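# Unplug the clipped cord from the power strip

## Task

Pull the plug of the cord that the wire clip on the power strip retains out of the strip, leave that plug lying away from the wire clip, and finish with neither gripper holding any other loose object.

## Robot and tools

Robot: two arms, left_arm and right_arm, each ending in a two-finger parallel gripper with a wrist camera. Base poses in the scene frame: left_arm at (+0.035, +0.264, 0) m, quat_wxyz (+1.000, 0, 0, -0.004); right_arm at (+0.010, -0.350, 0) m, quat_wxyz (+1.000, 0, 0, -0.018). A two-camera stand is fixed to the floor behind the arms. Loose objects may occasionally get a small shove from outside.

Frames. Scene frame: origin at table-top height, halfway between the nominal bases, +x pointing out over the table, +z up, left_arm toward +y. Arm names do not match left/right in images. Each arm reports its hand pose, velocities, targets and wrist-camera pose in its own base frame; fixed cameras and the table use the scene frame. Motion offsets are taken along the axes of that arm's current Hand target. On the gripper, fingers point along +z and close along y; end_effector_position is the spot between the pads, roughly 1 cm short of the fingertips. Reported poses may be wrong by a few cm, more when the arm reaches far.

A row is 14 numbers, each in [-1, 1]: dx, dy, dz, rx, ry, rz, opening for left_arm, then the same seven for right_arm. Always send all 14. The first six per arm are an offset (not a pose) from that arm's Hand target as it stood when the action or move began; 1.0 equals 0.6 m of travel or 180 degrees of turn, and rx, ry, rz form a single rotation vector. Opening is absolute: +1 fully open (0.094 m), -1 closed. Sending 0 for the six pose numbers re-requests the current Hand target; 0 for opening is itself a command (half open), so to keep a gripper unchanged resend its present opening (see Tool commands).

execute_actions: actions is a list of actions; each action is a table of up to 15 rows, one per 1/30 s step, and lasts 0.5 s; a short table repeats its final row. Every row of one action counts from the same start pose; the next action starts from the new Hand target, so repeating an offset adds more motion. An empty list returns state and images. cameras: list of names, ["all"], [] or null.

move: target is one row or a list of up to 15 rows, all offsets from the same starting Hand targets. Grippers travel straight lines, all finishing together, at least 0.5 s, capped at 10 s. speed: m/s, 0.002 to 2.9, default 0.25 (turn rate up to twice that in rad/s); one value or one per target. blend: metres of corner rounding per target, 0 means stop at each. opening_speed: change rate of the opening on the -1 to +1 scale per second, at least 0.2. grip_force: newtons per pad, 10 to 50, persists until changed; below 50 closing is slow. blocking=false returns after about 0.5 s while the move continues. Paths do not avoid obstacles or the other arm. The result adds a move: line such as done, off_target, moving, held or fault, plus limits=paced (pose clipped) or limits=held (steps withheld). done means at rest within 10 mm and 2 degrees.

wait: seconds 0 to 10, arms keep their last command. stop: brakes a running move. zoom_image: camera (cam_high, cam_low, cam_left_wrist or cam_right_wrist) and region [x0, y0, x1, y1] in pixels from the top-left, at most 504 by 504, on the newest image of that camera. Images come from cam_high, cam_left_wrist, cam_right_wrist (896x504). finished_scene: scene = this scene's number; irreversible, so only call it once the plug is out, clear of the clip and stays so without the robot.

Reading results: Hand target is the last commanded pose after clipping; the gripper often rests a few cm short of it from friction or weight, which is not proof of contact. Another action (even zeros) asks again; if still short, send the gap as an offset. Orientation commands are limited to 40 degrees from the measured one per step. Joint positions end with the measured opening in metres; grip_measured is the opening on the command scale (reads slightly wide when empty, a few thousandths narrower than a firmly gripped part). grip_effort_nm is averaged gripper motor effort, negative closing, with offset and friction residue. Joint torques include the arm's weight; entries 1 to 3 wrap at ±28 N m. Joint velocities may read within noise. MOTOR HOT appears at 75 °C; an OVER-TEMPERATURE FAULT folds and disables that arm.

Joint ranges (rad): waist -2.618 to 3.054, shoulder 0 to 3.142, elbow 0 to 3.142 (straight at 2.901), wrist pitch -1.571 to 1.571, wrist yaw -1.571 to 1.571, wrist roll -2.094 to 2.094.

Avoid: letting the arms, grippers or wrist cameras touch each other, or one gripper closing on the other's fingers; fast moves into things; targets far past a contact (they press hard); paths passing near an arm's own base; releasing a part still in motion; dropping anything or leaving it off the table; straining a camera cable; holding loads or stretched poses for long. A blocked arm keeps pushing until commanded back past its gripper. To release, command an opening well above grip_measured.

Each tool is called after "Call:" by a JSON object that holds its "op" and its "data".

## Session

Call:
{"op": "execute_actions", "data": {"actions": []}}

Scene clock: 0.00 s.
left_arm: end_effector_position=(+0.2201, -0.0507, +0.2060) grip_measured=+1.000 grip_effort_nm=n/a end_effector_quat_wxyz=(+0.472, -0.185, +0.859, -0.074) | right_arm: end_effector_position=(+0.2638, +0.0336, +0.2083) grip_measured=+1.000 grip_effort_nm=n/a end_effector_quat_wxyz=(+0.602, +0.176, +0.775, +0.076)
Joint positions: left_arm=[-0.722 0.597 0.699 -0.842 -0.631 -0.861 0.094] | right_arm=[0.5 0.492 0.39 -0.217 0.574 0.527 0.094]
Joint velocities: within noise
Joint torques (N m): no reading
Heat: left arm: 40 °C; right arm: 36 °C.
Hand target: left_arm +0.2204, -0.0492, +0.2113; +0.478, -0.188, +0.855, -0.074 | right_arm +0.2635, +0.0327, +0.2141; +0.607, +0.178, +0.771, +0.078
Tool commands: left_gripper/opening=+1.0 right_gripper/opening=+1.0

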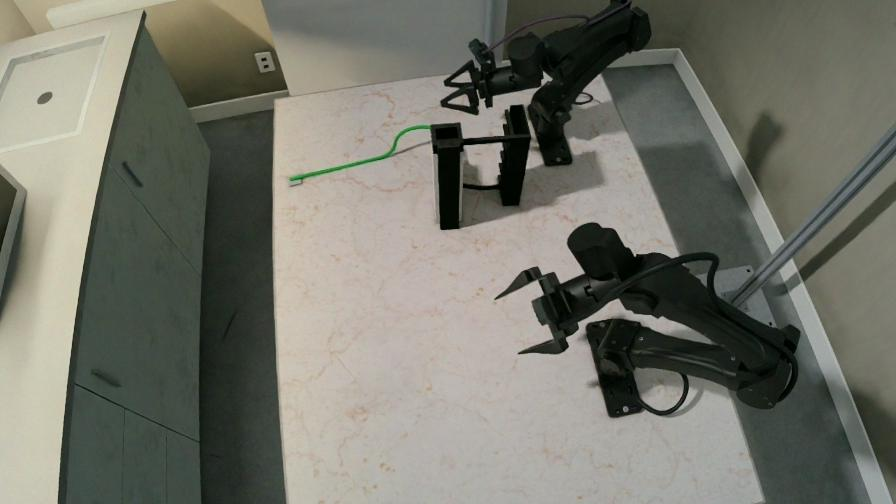

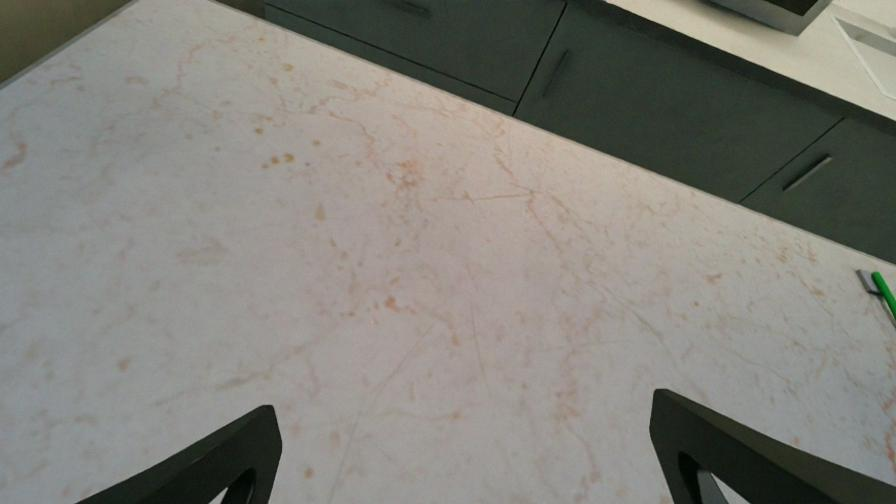

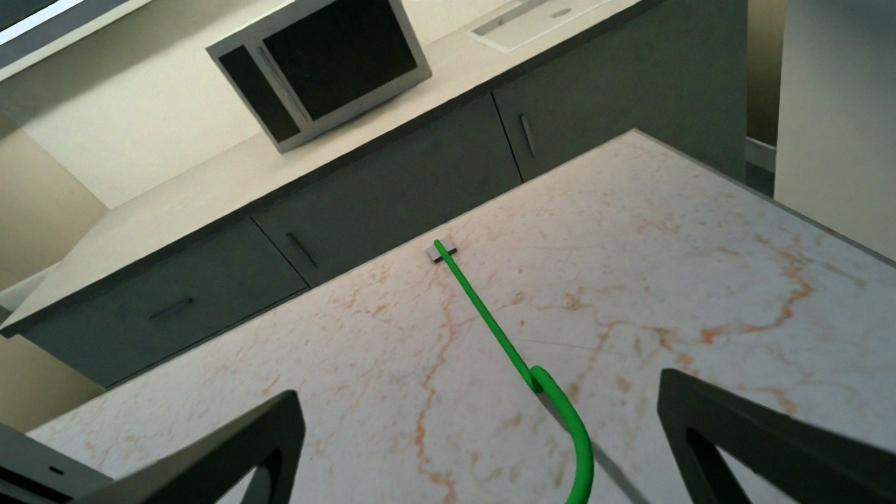

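Call:
{"op": "zoom_image", "data": {"camera": "cam_high", "region": [390, 80, 590, 240]}}

Call:
{"op": "zoom_image", "data": {"camera": "cam_high", "region": [270, 100, 470, 230]}}

Scaled by 2.520.

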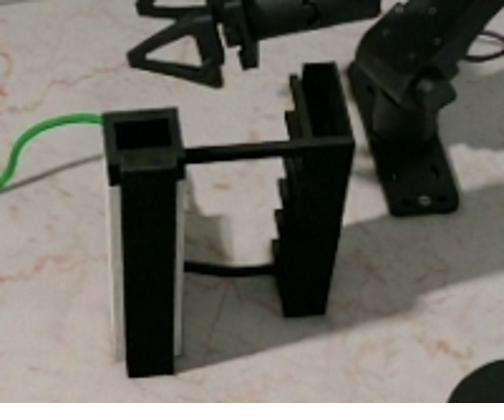

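Scaled by 2.520.

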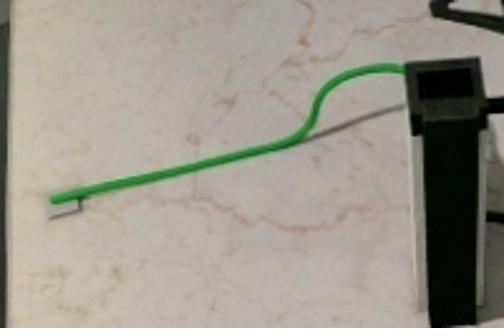

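Call:
{"op": "move", "data": {"target": [-0.175,-0.166,0.011,0.294,0.069,0.305,1,0,0,0,0,0,0,1], "cameras": ["all"]}}

Call:
{"op": "zoom_image", "data": {"camera": "cam_left_wrist", "region": [200, 0, 700, 500]}}

Scene clock: 7.87 s.
left_arm: end_effector_position=(+0.3000, -0.0972, +0.3119) grip_measured=+1.000 grip_effort_nm=-0.02 end_effector_quat_wxyz=(+0.393, +0.441, +0.776, -0.223) | right_arm: end_effector_position=(+0.2638, +0.0336, +0.2083) grip_measured=+1.000 grip_effort_nm=0.02 end_effector_quat_wxyz=(+0.602, +0.176, +0.775, +0.076)
Joint positions: left_arm=[0.118 1.355 1.538 -1.248 0.827 0.926 0.094] | right_arm=[0.5 0.492 0.39 -0.217 0.574 0.527 0.094]
Joint torques (N m): left_arm=[0.49 -3.51 9.77 0.99 0.65 0.1] | right_arm=[-0.1 1.03 7.61 1.35 0.12 0]
Heat: left arm: 41 °C; right arm: 37 °C.
Hand target: left_arm +0.3007, -0.0991, +0.3211; +0.401, +0.444, +0.767, -0.231 | right_arm +0.2635, +0.0327, +0.2141; +0.607, +0.178, +0.771, +0.078
Off the commanded pose: left_arm 0.010 m, 2 deg | right_arm 0.006 m, 1 deg.
move: done

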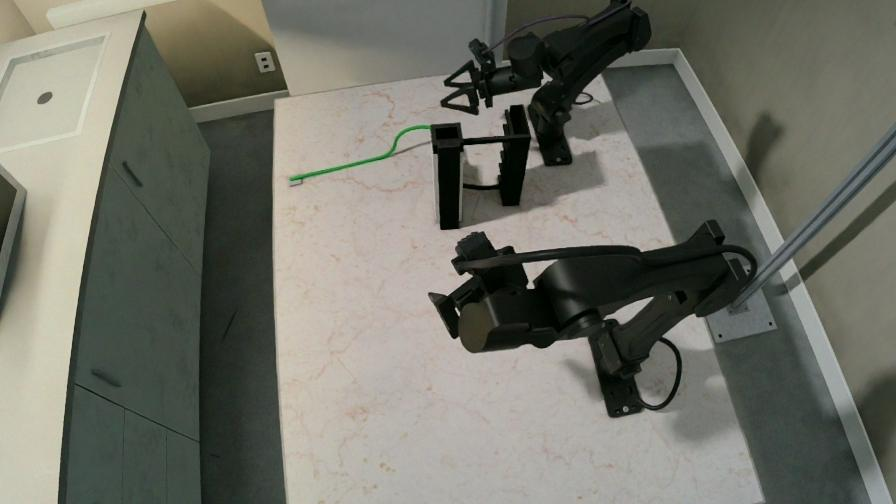

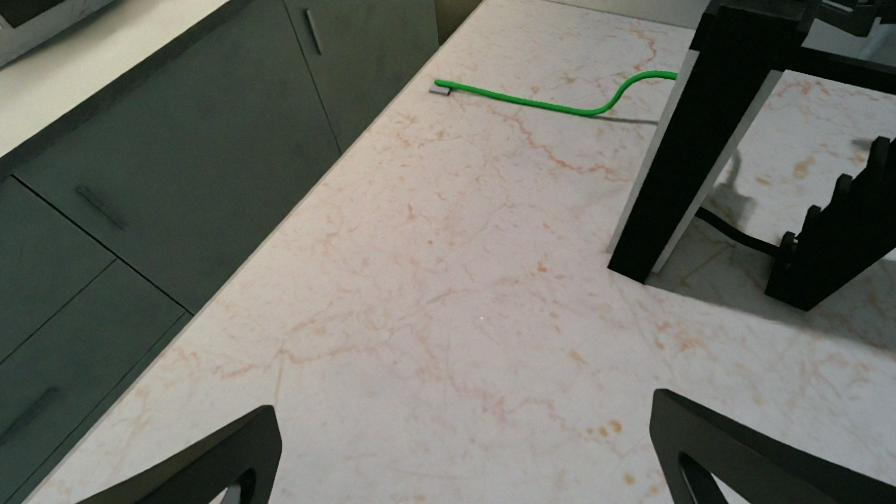

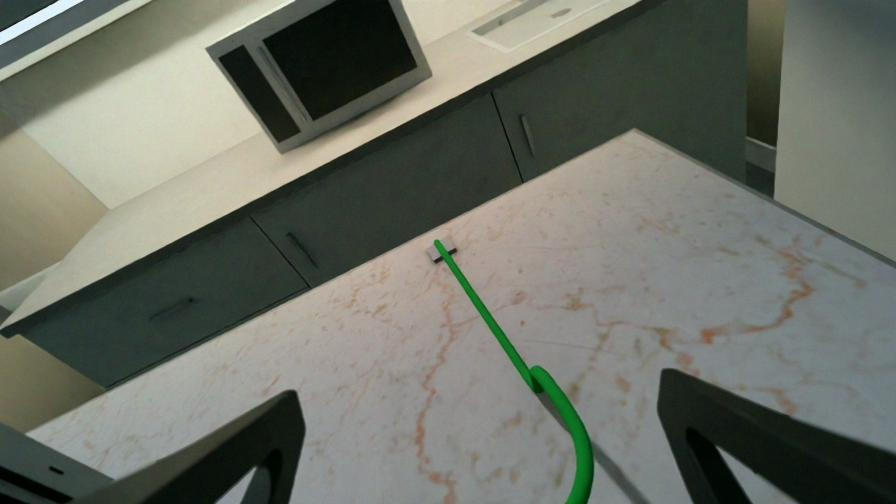

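Scaled by 1.008.

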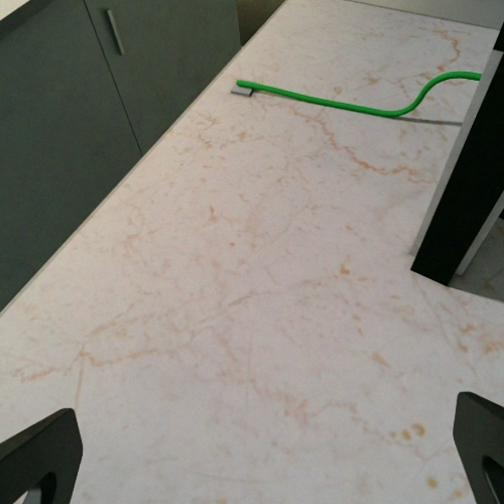

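Call:
{"op": "move", "data": {"target": [0,0,0,0,0,0,1,-0.269,0.13,-0.11,0.019,0.254,-0.126,1], "cameras": ["cam_right_wrist","cam_high"]}}

Scene clock: 12.20 s.
left_arm: end_effector_position=(+0.2998, -0.0973, +0.3118) grip_measured=+1.000 grip_effort_nm=-0.02 end_effector_quat_wxyz=(+0.392, +0.441, +0.776, -0.223) | right_arm: end_effector_position=(+0.2493, +0.0540, +0.3992) grip_measured=+1.000 grip_effort_nm=0.01 end_effector_quat_wxyz=(+0.376, -0.008, +0.926, +0.033)
Joint positions: left_arm=[0.118 1.355 1.538 -1.249 0.827 0.926 0.094] | right_arm=[0.319 1.265 1.998 -1.543 0.156 0.24 0.094]
Joint torques (N m): left_arm=[0.49 -3.51 9.78 1.02 0.65 0.07] | right_arm=[-0.76 -1.44 5.42 0.96 0.03 -0.07]
Heat: left arm: 42 °C; right arm: 37 °C.
Hand target: left_arm +0.3006, -0.0991, +0.3212; +0.401, +0.444, +0.767, -0.231 | right_arm +0.2463, +0.0516, +0.4033; +0.259, +0.001, +0.966, +0.000
Off the commanded pose: left_arm 0.010 m, 2 deg | right_arm 0.006 m, 15 deg.
joint sent to its limit (right arm) — joint 4 (wrist pitch), lower limit. The joint targets are off in orientation, not in position.
move: off_target (right_arm)
Images, in order (width x height): cam_high 896x504, cam_right_wrist 896x504.

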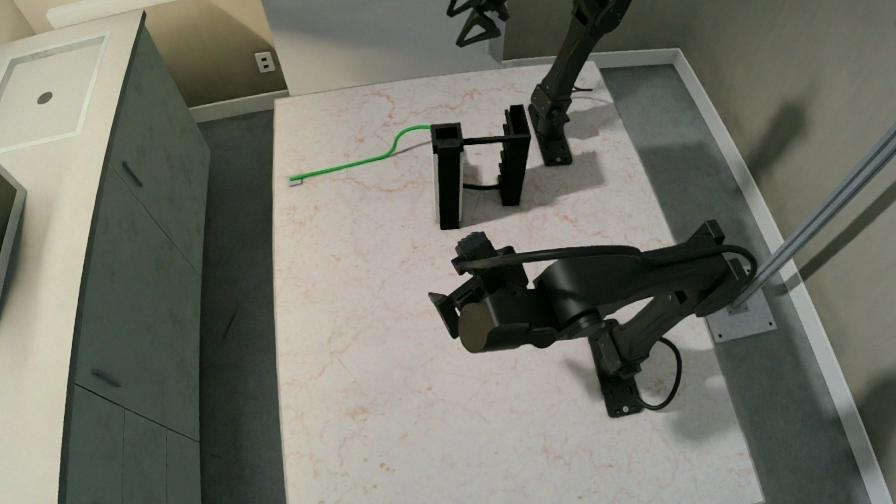

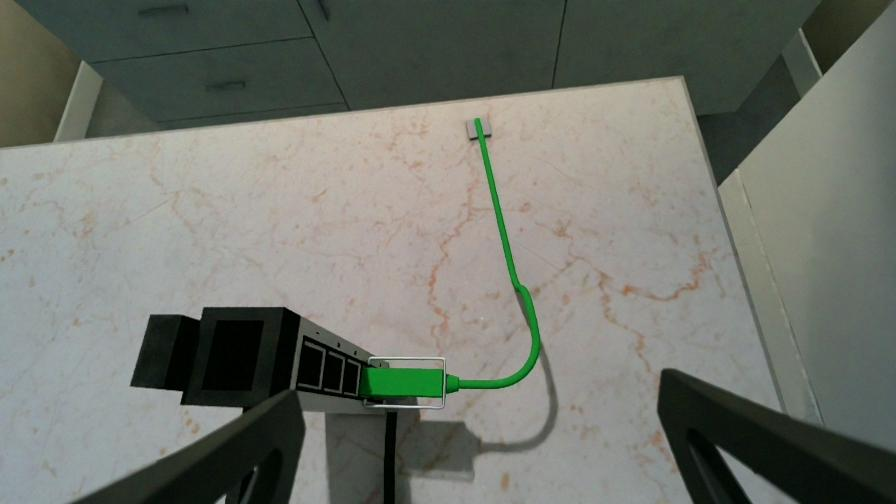

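Call:
{"op": "zoom_image", "data": {"camera": "cam_right_wrist", "region": [280, 290, 580, 490]}}

Scaled by 1.680.

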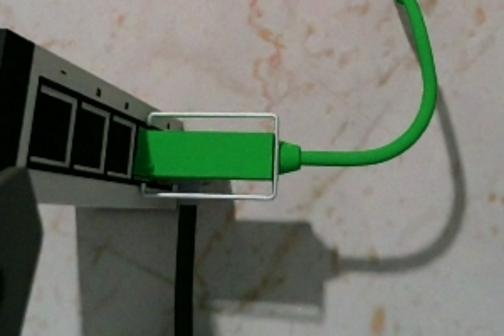

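Call:
{"op": "move", "data": {"target": [0,0,0,0,0,0,1,0.248,-0.286,0.209,-0.203,-0.237,-0.157,1], "cameras": ["cam_right_wrist","cam_high"]}}

Scene clock: 17.40 s.
left_arm: end_effector_position=(+0.2998, -0.0973, +0.3118) grip_measured=+1.000 grip_effort_nm=-0.02 end_effector_quat_wxyz=(+0.392, +0.441, +0.776, -0.223) | right_arm: end_effector_position=(+0.1801, -0.1217, +0.2152) grip_measured=+1.000 grip_effort_nm=0.02 end_effector_quat_wxyz=(+0.499, -0.206, +0.842, +0.016)
Joint positions: left_arm=[0.118 1.355 1.538 -1.249 0.827 0.926 0.094] | right_arm=[-1.397 1.208 1.004 -1.536 -1.038 -1.973 0.094]
Joint torques (N m): left_arm=[0.49 -3.51 9.78 1.02 0.65 0.07] | right_arm=[0.1 -2.1 5.75 -0.4 -0.66 -0.06]
Heat: left arm: 43 °C; right arm: 37 °C.
Hand target: left_arm +0.3006, -0.0991, +0.3212; +0.401, +0.444, +0.767, -0.231 | right_arm +0.1802, -0.1197, +0.2200; +0.563, -0.304, +0.732, +0.232
Off the commanded pose: left_arm 0.010 m, 2 deg | right_arm 0.005 m, 31 deg.
joint sent to its limit (right arm) — joint 4 (wrist pitch), lower limit. The joint targets are off in orientation, not in position.
move: off_target (right_arm)
Images, in order (width x height): cam_high 896x504, cam_right_wrist 896x504.

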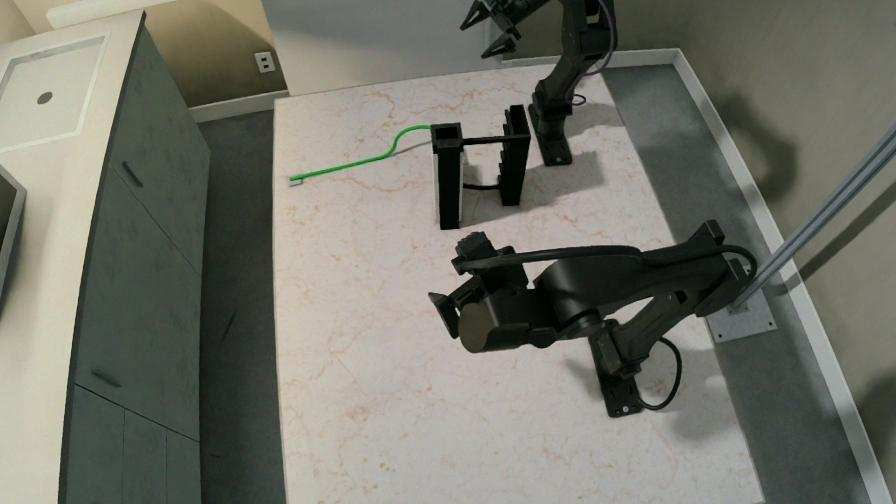

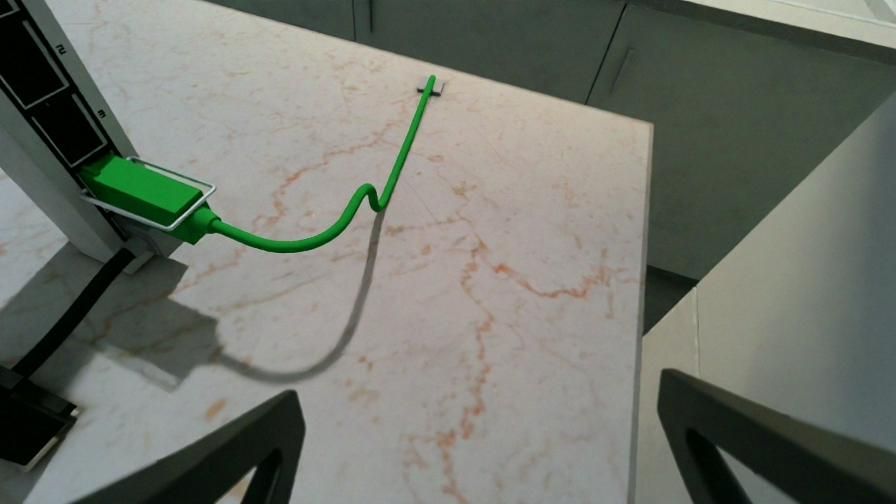

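Call:
{"op": "move", "data": {"target": [0,0,0,0,0,0,1,-0.037,0.094,0.137,0.183,0.054,0.067,1], "cameras": ["cam_right_wrist","cam_high","cam_left_wrist"]}}

Scene clock: 30.37 s.
left_arm: end_effector_position=(+0.2998, -0.0973, +0.3118) grip_measured=+1.000 grip_effort_nm=-0.02 end_effector_quat_wxyz=(+0.392, +0.441, +0.776, -0.223) | right_arm: end_effector_position=(+0.2000, -0.0222, +0.2192) grip_measured=+1.000 grip_effort_nm=0.02 end_effector_quat_wxyz=(+0.531, -0.066, +0.844, +0.047)
Joint positions: left_arm=[0.118 1.355 1.538 -1.249 0.827 0.926 0.094] | right_arm=[-0.907 0.477 0.676 -0.988 -0.915 -0.664 0.094]
Joint torques (N m): left_arm=[0.5 -3.49 9.78 1.02 0.65 0.07] | right_arm=[0.73 1.52 5.23 1.16 -0.41 0]
Heat: left arm: 44 °C; right arm: 37 °C.
Hand target: left_arm +0.3006, -0.0991, +0.3212; +0.401, +0.444, +0.767, -0.231 | right_arm +0.2006, -0.0196, +0.2202; +0.536, -0.073, +0.840, +0.046
Off the commanded pose: left_arm 0.010 m, 2 deg | right_arm 0.003 m, 1 deg.
move: done

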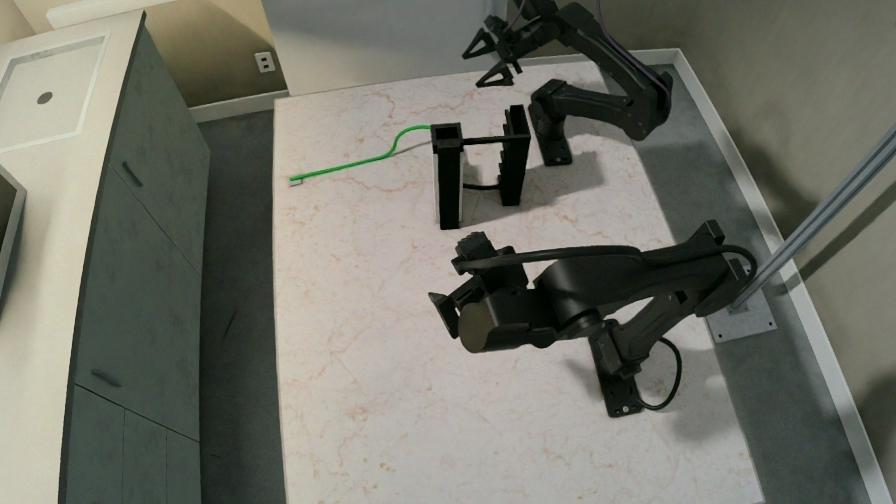

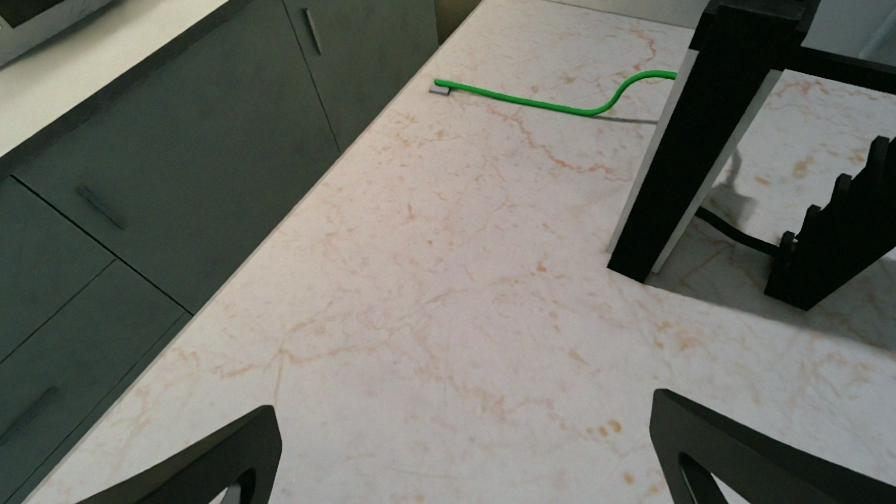

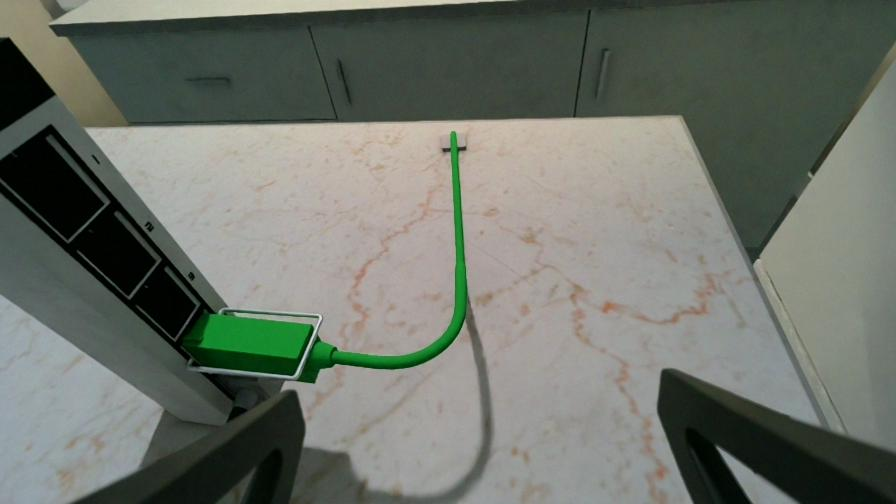

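Call:
{"op": "move", "data": {"target": [0,0,0,0,0,0,1,0.152,0.085,0.068,0,0,0.5,-1], "cameras": ["cam_right_wrist","cam_high","cam_left_wrist"]}}

Scene clock: 37.23 s.
left_arm: end_effector_position=(+0.2998, -0.0973, +0.3118) grip_measured=+1.000 grip_effort_nm=-0.02 end_effector_quat_wxyz=(+0.392, +0.441, +0.776, -0.223) | right_arm: end_effector_position=(+0.1888, +0.0303, +0.1157) grip_measured=-0.987 grip_effort_nm=-0.68 end_effector_quat_wxyz=(+0.300, +0.550, +0.668, +0.402)
Joint positions: left_arm=[0.118 1.355 1.538 -1.249 0.827 0.926 0.094] | right_arm=[-0.216 0.02 0.273 -0.821 -0.392 1.378 0.001]
Joint torques (N m): left_arm=[0.49 -3.49 9.78 1.02 0.65 0.07] | right_arm=[0.72 2.3 5.94 1.46 -0.03 -0.01]
Heat: left arm: 44 °C; right arm: 37 °C.
Hand target: left_arm +0.3006, -0.0991, +0.3212; +0.401, +0.444, +0.767, -0.231 | right_arm +0.1905, +0.0303, +0.1202; +0.347, +0.542, +0.645, +0.412
Off the commanded pose: left_arm 0.010 m, 2 deg | right_arm 0.005 m, 6 deg.
joint sent to its limit (right arm) — joint 2 (shoulder), lower limit. The joint targets are off in orientation, not in position.
move: off_target (right_arm)

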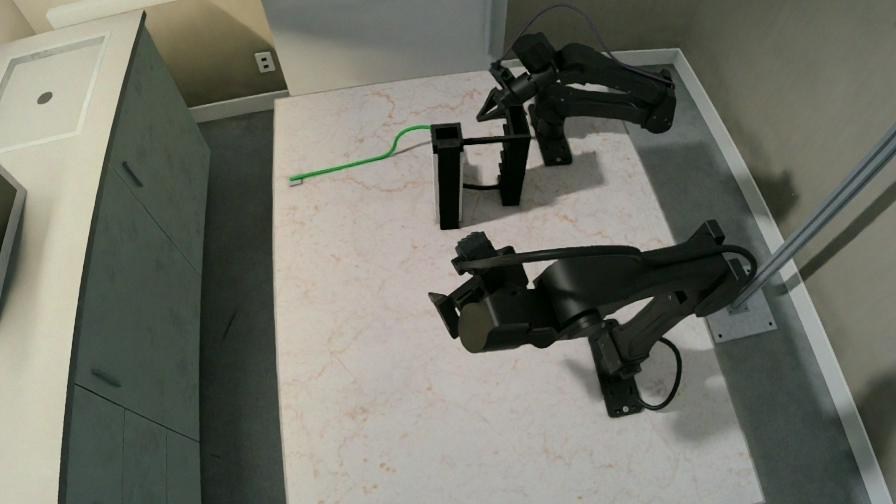

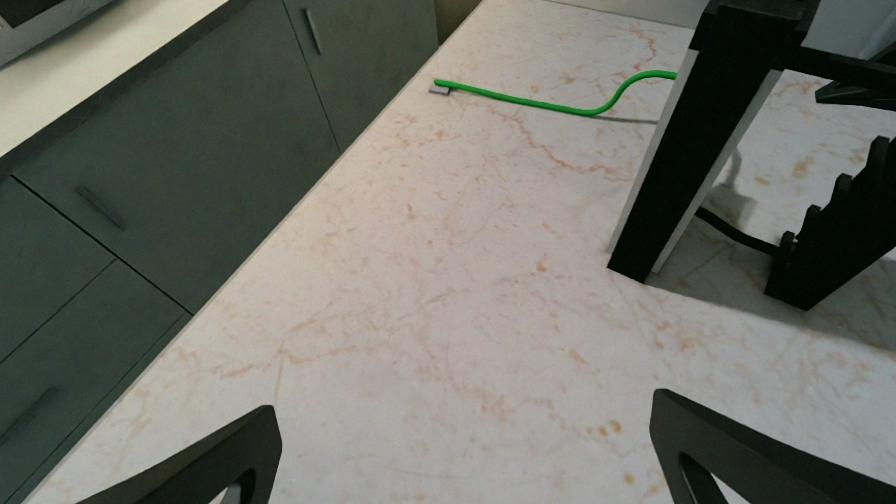

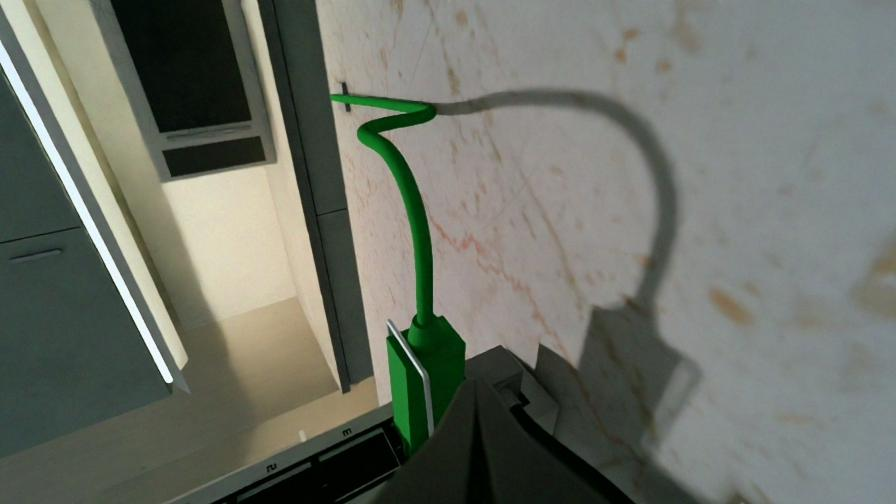

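Call:
{"op": "move", "data": {"target": [0,0,0,0,0,0,1,0.01,-0.008,0.037,0.007,0.145,-0.083,-1], "cameras": ["cam_right_wrist","cam_high"]}}

Scene clock: 41.63 s.
left_arm: end_effector_position=(+0.2998, -0.0973, +0.3118) grip_measured=+1.000 grip_effort_nm=-0.02 end_effector_quat_wxyz=(+0.392, +0.441, +0.776, -0.223) | right_arm: end_effector_position=(+0.2006, +0.0434, +0.0941) grip_measured=-0.987 grip_effort_nm=-0.68 end_effector_quat_wxyz=(+0.214, +0.368, +0.776, +0.466)
Joint positions: left_arm=[0.118 1.355 1.538 -1.249 0.827 0.926 0.094] | right_arm=[-0.649 0.736 0.291 -0.732 -1.031 0.463 0.001]
Joint torques (N m): left_arm=[0.49 -3.49 9.8 1.01 0.66 0.07] | right_arm=[-0.95 1.05 8.29 0.64 -0.62 -0.16]
Heat: left arm: 44 °C; right arm: 37 °C.
Hand target: left_arm +0.3006, -0.0991, +0.3212; +0.401, +0.444, +0.767, -0.231 | right_arm +0.2073, +0.0394, +0.1065; +0.236, +0.351, +0.776, +0.468
Off the commanded pose: left_arm 0.010 m, 2 deg | right_arm 0.015 m, 3 deg.
move: off_target (right_arm)
Images, in order (width x height): cam_high 896x504, cam_right_wrist 896x504.

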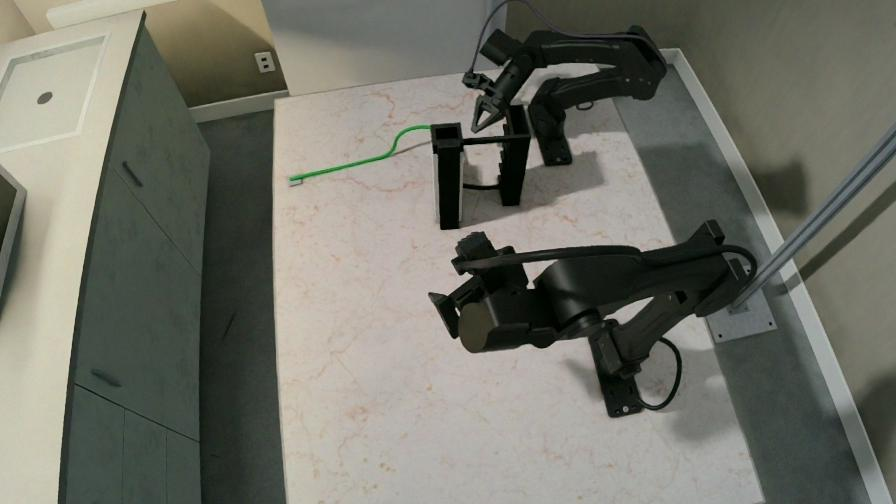

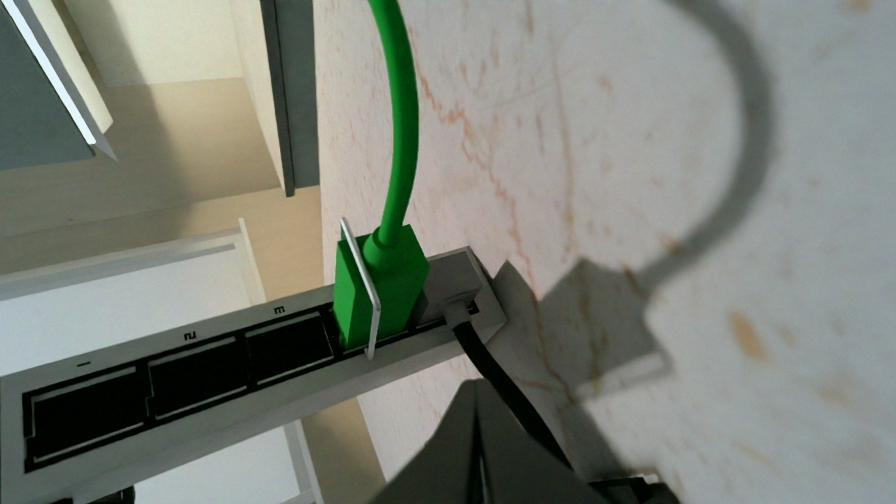

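Call:
{"op": "move", "data": {"target": [0,0,0,0,0,0,1,0.037,0.002,0.078,-0.1,0,0,-1], "cameras": ["cam_right_wrist","cam_high"], "speed": 0.12}}

Scene clock: 46.60 s.
left_arm: end_effector_position=(+0.2998, -0.0973, +0.3118) grip_measured=+1.000 grip_effort_nm=-0.01 end_effector_quat_wxyz=(+0.392, +0.441, +0.776, -0.223) | right_arm: end_effector_position=(+0.2271, +0.0801, +0.0844) grip_measured=-0.987 grip_effort_nm=-0.68 end_effector_quat_wxyz=(+0.240, +0.313, +0.733, +0.554)
Joint positions: left_arm=[0.118 1.355 1.538 -1.249 0.827 0.926 0.094] | right_arm=[-0.38 0.817 -0.004 0.229 -1.063 1.034 0.001]
Joint torques (N m): left_arm=[0.49 -3.49 9.78 1.02 0.65 0.07] | right_arm=[0.46 0.58 5.33 1.23 -0.43 -0.06]
Heat: left arm: 44 °C; right arm: 37 °C.
Hand target: left_arm +0.3006, -0.0991, +0.3212; +0.401, +0.444, +0.767, -0.231 | right_arm +0.2260, +0.0829, +0.0856; +0.289, +0.310, +0.693, +0.584
Off the commanded pose: left_arm 0.010 m, 2 deg | right_arm 0.003 m, 8 deg.
joint sent to its limit (right arm) — joint 3 (elbow), lower limit, where the elbow is as bent as it goes. The joint targets are off in orientation, not in position.
move: off_target (right_arm)
Images, in order (width x height): cam_high 896x504, cam_right_wrist 896x504.

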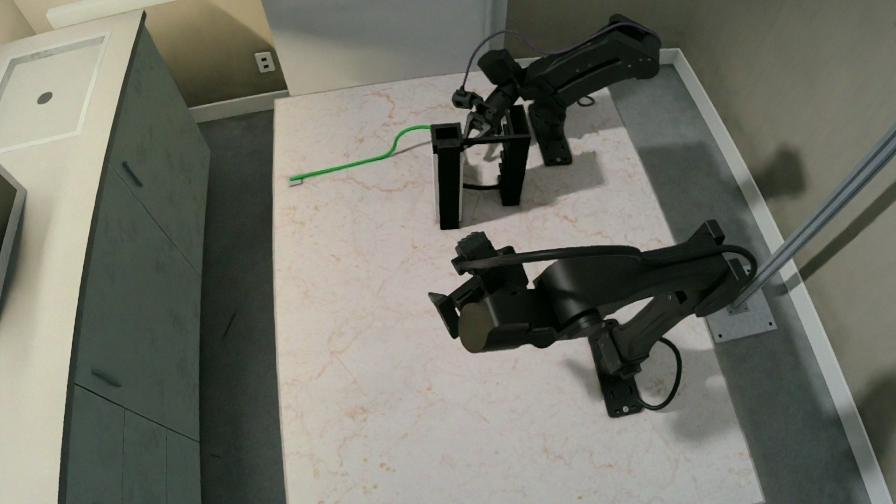

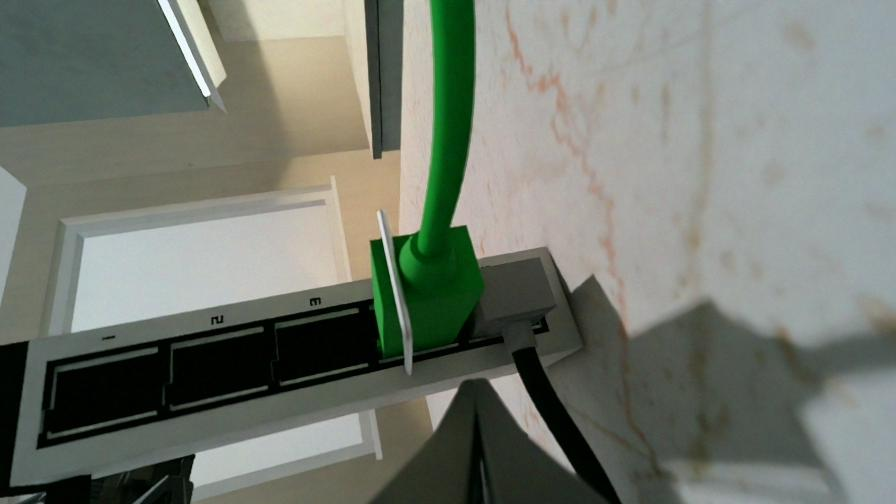

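Call:
{"op": "move", "data": {"target": [0,0,0,0,0,0,1,0.019,-0.003,0.059,0,0,0,-1], "cameras": ["cam_right_wrist"], "speed": 0.06}}

Call:
{"op": "zoom_image", "data": {"camera": "cam_right_wrist", "region": [330, 200, 630, 500]}}

Scene clock: 50.37 s.
left_arm: end_effector_position=(+0.2998, -0.0973, +0.3118) grip_measured=+1.000 grip_effort_nm=-0.01 end_effector_quat_wxyz=(+0.392, +0.441, +0.776, -0.223) | right_arm: end_effector_position=(+0.2460, +0.1126, +0.0779) grip_measured=-0.987 grip_effort_nm=-0.68 end_effector_quat_wxyz=(+0.225, +0.308, +0.747, +0.545)
Joint positions: left_arm=[0.118 1.355 1.538 -1.249 0.827 0.926 0.094] | right_arm=[-0.082 1.058 -0.004 0.603 -0.816 1.224 0.001]
Joint torques (N m): left_arm=[0.49 -3.49 9.78 1.02 0.65 0.07] | right_arm=[0.64 -0.47 4.75 1.44 -0.14 -0.05]
Heat: left arm: 45 °C; right arm: 37 °C.
Hand target: left_arm +0.3006, -0.0991, +0.3212; +0.401, +0.444, +0.767, -0.231 | right_arm +0.2454, +0.1138, +0.0780; +0.288, +0.310, +0.693, +0.584
Off the commanded pose: left_arm 0.010 m, 2 deg | right_arm 0.001 m, 10 deg.
joint sent to its limit (right arm) — joint 3 (elbow), lower limit, where the elbow is as bent as it goes. The joint targets are off in orientation, not in position.
move: off_target (right_arm)
Images, in order (width x height): cam_right_wrist 896x504.

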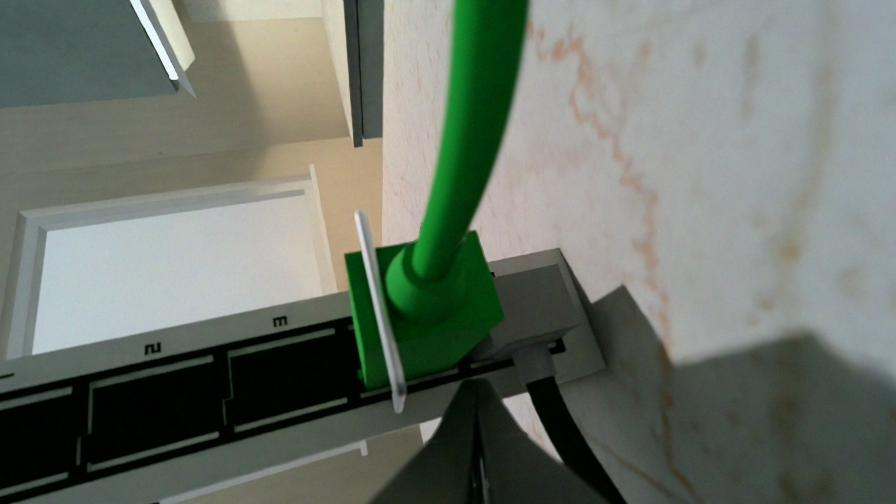

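Scaled by 1.680.

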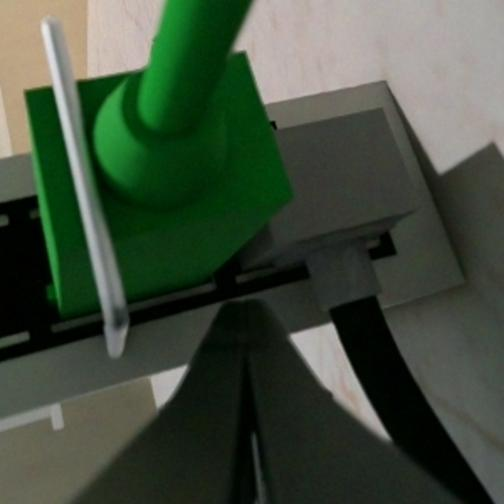

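Call:
{"op": "move", "data": {"target": [0,0,0,0,0,0,1,-0.003,0.0085,0.05,0,0,0,-1], "cameras": [], "speed": 0.002, "blocking": false}}

Call:
{"op": "stop", "data": {}}

Scene clock: 53.30 s.
left_arm: end_effector_position=(+0.2998, -0.0973, +0.3118) grip_measured=+1.000 grip_effort_nm=-0.02 end_effector_quat_wxyz=(+0.392, +0.441, +0.776, -0.223) | right_arm: end_effector_position=(+0.2464, +0.1123, +0.0783) grip_measured=-0.987 grip_effort_nm=-0.68 end_effector_quat_wxyz=(+0.226, +0.308, +0.746, +0.545)
Joint positions: left_arm=[0.118 1.355 1.538 -1.249 0.827 0.926 0.094] | right_arm=[-0.082 1.058 -0.004 0.606 -0.814 1.226 0.001]
Joint torques (N m): left_arm=[0.49 -3.49 9.8 1.02 0.66 0.07] | right_arm=[0.77 -0.25 4.7 1.45 -0.16 -0.1]
Heat: left arm: 45 °C; right arm: 37 °C.
Hand target: left_arm +0.3006, -0.0991, +0.3212; +0.401, +0.444, +0.767, -0.231 | right_arm +0.2461, +0.1138, +0.0785; +0.231, +0.302, +0.746, +0.546
Tool commands: left_gripper/opening=+1.0 right_gripper/opening=-1.0
Off the commanded pose: left_arm 0.010 m, 2 deg | right_arm 0.031 m, 10 deg.
joint sent to its limit (right arm) — joint 3 (elbow), lower limit, where the elbow is as bent as it goes.
move: running
No camera images: "cameras" was empty.

Scene clock: 53.53 s.
left_arm: end_effector_position=(+0.2998, -0.0973, +0.3118) grip_measured=+1.000 grip_effort_nm=-0.01 end_effector_quat_wxyz=(+0.392, +0.441, +0.776, -0.223) | right_arm: end_effector_position=(+0.2466, +0.1123, +0.0785) grip_measured=-0.987 grip_effort_nm=-0.68 end_effector_quat_wxyz=(+0.227, +0.308, +0.746, +0.545)
Joint positions: left_arm=[0.118 1.355 1.538 -1.249 0.827 0.926 0.094] | right_arm=[-0.082 1.058 -0.004 0.607 -0.814 1.226 0.001]
Joint velocities: within noise
Joint torques (N m): left_arm=[0.5 -3.49 9.78 1.02 0.65 0.07] | right_arm=[0.83 -0.17 4.64 1.44 -0.16 -0.05]
Heat: left arm: 45 °C; right arm: 37 °C.
Hand target: left_arm +0.3006, -0.0991, +0.3212; +0.401, +0.444, +0.767, -0.231 | right_arm +0.2460, +0.1138, +0.0785; +0.231, +0.302, +0.746, +0.546 (not the last commanded pose)
Tool commands: left_gripper/opening=+1.0 right_gripper/opening=-1.0
Off the commanded pose: left_arm 0.010 m, 2 deg | right_arm 0.030 m, 10 deg.
joint sent to its limit (right arm) — joint 3 (elbow), lower limit, where the elbow is as bent as it goes.
earlier move: stopped

Call:
{"op": "move", "data": {"target": [0,0,0,0,0,0,1,0,0.035,-0.011,0,0,0,-1], "cameras": ["cam_right_wrist"], "speed": 0.05}}

Call:
{"op": "zoom_image", "data": {"camera": "cam_right_wrist", "region": [330, 200, 630, 500]}}

Scene clock: 55.50 s.
left_arm: end_effector_position=(+0.2998, -0.0973, +0.3118) grip_measured=+1.000 grip_effort_nm=-0.02 end_effector_quat_wxyz=(+0.392, +0.441, +0.776, -0.223) | right_arm: end_effector_position=(+0.2408, +0.1126, +0.0896) grip_measured=-0.987 grip_effort_nm=-0.68 end_effector_quat_wxyz=(+0.218, +0.316, +0.746, +0.544)
Joint positions: left_arm=[0.118 1.355 1.538 -1.249 0.827 0.926 0.094] | right_arm=[-0.082 0.867 0.03 0.364 -0.813 1.234 0.001]
Joint torques (N m): left_arm=[0.49 -3.49 9.8 1.02 0.65 0.07] | right_arm=[0.94 -1.22 8.05 1.13 -0.15 -0.1]
Heat: left arm: 45 °C; right arm: 37 °C.
Hand target: left_arm +0.3006, -0.0991, +0.3212; +0.401, +0.444, +0.767, -0.231 | right_arm +0.2458, +0.1140, +0.1006; +0.232, +0.302, +0.746, +0.546
Off the commanded pose: left_arm 0.010 m, 2 deg | right_arm 0.012 m, 2 deg.
move: off_target (right_arm)
Images, in order (width x height): cam_right_wrist 896x504.

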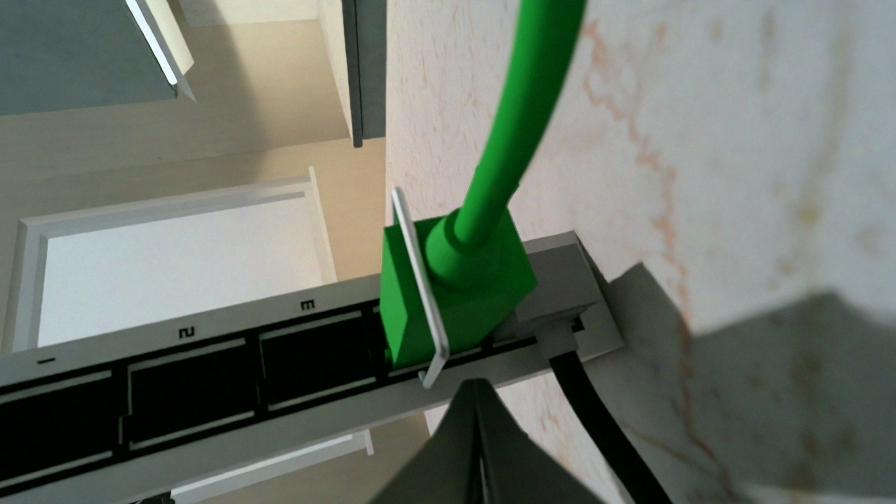

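Scaled by 1.680.

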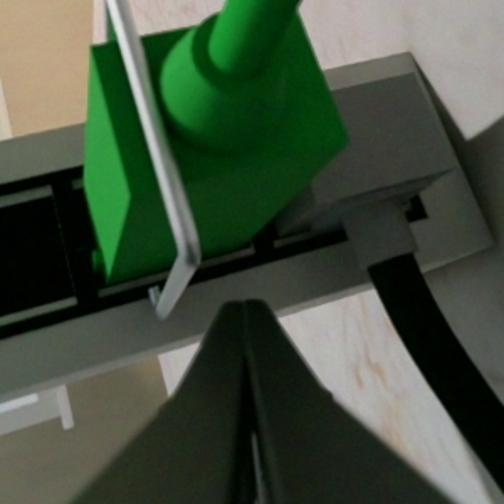

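Call:
{"op": "move", "data": {"target": [0,0,0,0,0,0,1,-0.003,0.03,-0.004,0,0,0,-1], "cameras": ["cam_right_wrist"], "speed": 0.05}}

Call:
{"op": "zoom_image", "data": {"camera": "cam_right_wrist", "region": [330, 200, 630, 500]}}

Scene clock: 57.73 s.
left_arm: end_effector_position=(+0.2998, -0.0973, +0.3118) grip_measured=+1.000 grip_effort_nm=-0.02 end_effector_quat_wxyz=(+0.392, +0.441, +0.776, -0.223) | right_arm: end_effector_position=(+0.2448, +0.1139, +0.1070) grip_measured=-0.987 grip_effort_nm=-0.68 end_effector_quat_wxyz=(+0.220, +0.313, +0.747, +0.543)
Joint positions: left_arm=[0.118 1.355 1.538 -1.249 0.827 0.926 0.094] | right_arm=[-0.07 0.8 0.096 0.236 -0.803 1.236 0.001]
Joint torques (N m): left_arm=[0.5 -3.51 9.78 1.02 0.65 0.07] | right_arm=[0.73 -1.02 8.49 1.15 -0.17 -0.05]
Heat: left arm: 45 °C; right arm: 37 °C.
Hand target: left_arm +0.3006, -0.0991, +0.3212; +0.401, +0.444, +0.767, -0.231 | right_arm +0.2490, +0.1150, +0.1185; +0.231, +0.302, +0.746, +0.546
Off the commanded pose: left_arm 0.010 m, 2 deg | right_arm 0.012 m, 2 deg.
move: off_target (right_arm)
Images, in order (width x height): cam_right_wrist 896x504.

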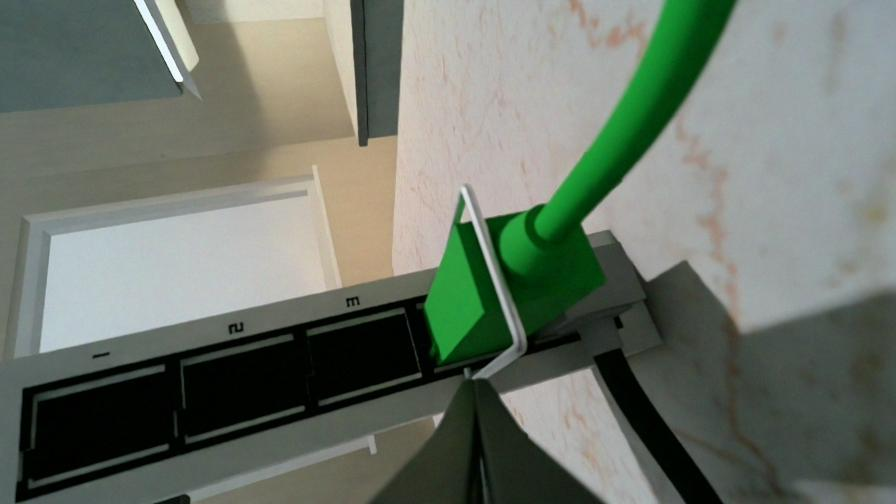

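Scaled by 1.680.

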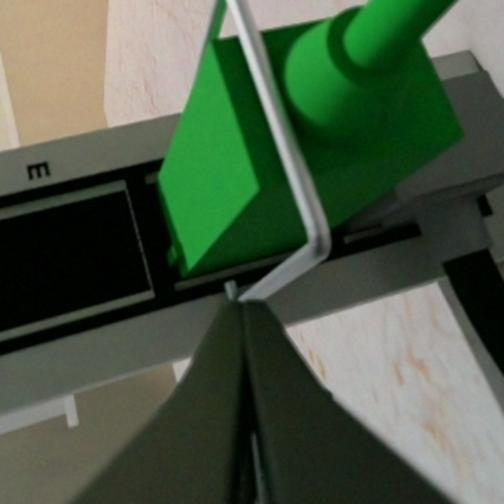

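Call:
{"op": "move", "data": {"target": [[0,0,0,0,0,0,1,-0.005,-0.043,0.009,0,0,0,-1],[0,0,0,0,0,0,1,-0.021,-0.038,0.025,0,0,0,-1]], "cameras": ["cam_right_wrist"], "speed": 0.05}}

Call:
{"op": "zoom_image", "data": {"camera": "cam_right_wrist", "region": [330, 200, 630, 500]}}

Scene clock: 61.70 s.
left_arm: end_effector_position=(+0.2998, -0.0973, +0.3118) grip_measured=+1.000 grip_effort_nm=-0.02 end_effector_quat_wxyz=(+0.392, +0.441, +0.776, -0.223) | right_arm: end_effector_position=(+0.2542, +0.1120, +0.0813) grip_measured=-0.987 grip_effort_nm=-0.68 end_effector_quat_wxyz=(+0.212, +0.316, +0.749, +0.543)
Joint positions: left_arm=[0.118 1.355 1.538 -1.249 0.827 0.926 0.094] | right_arm=[-0.084 1.083 0.051 0.541 -0.822 1.225 0.001]
Joint torques (N m): left_arm=[0.47 -3.49 9.78 1.02 0.65 0.07] | right_arm=[0.16 -0.75 7.42 1.44 -0.17 -0.08]
Heat: left arm: 45 °C; right arm: 38 °C.
Hand target: left_arm +0.3006, -0.0991, +0.3212; +0.401, +0.444, +0.767, -0.231 | right_arm +0.2636, +0.1113, +0.0924; +0.231, +0.302, +0.746, +0.546
Off the commanded pose: left_arm 0.010 m, 2 deg | right_arm 0.015 m, 3 deg.
move: off_target (right_arm)
Images, in order (width x height): cam_right_wrist 896x504.

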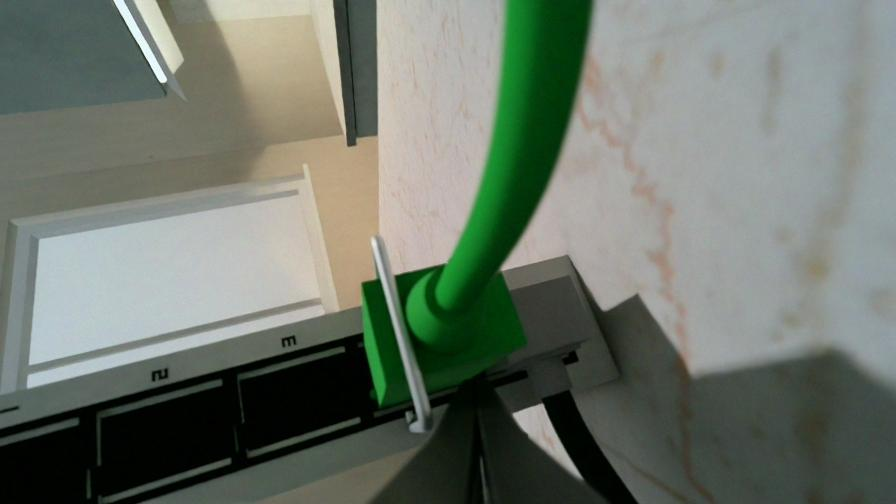

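Scaled by 1.680.

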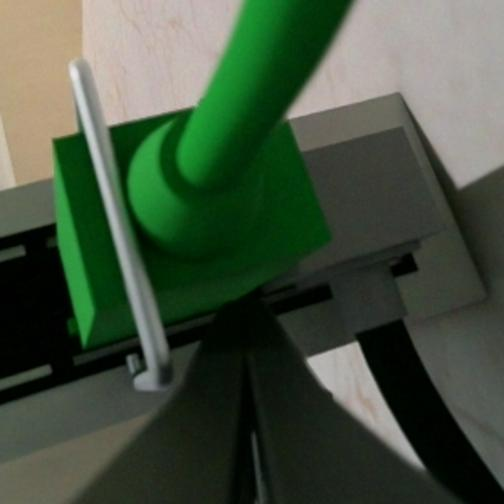

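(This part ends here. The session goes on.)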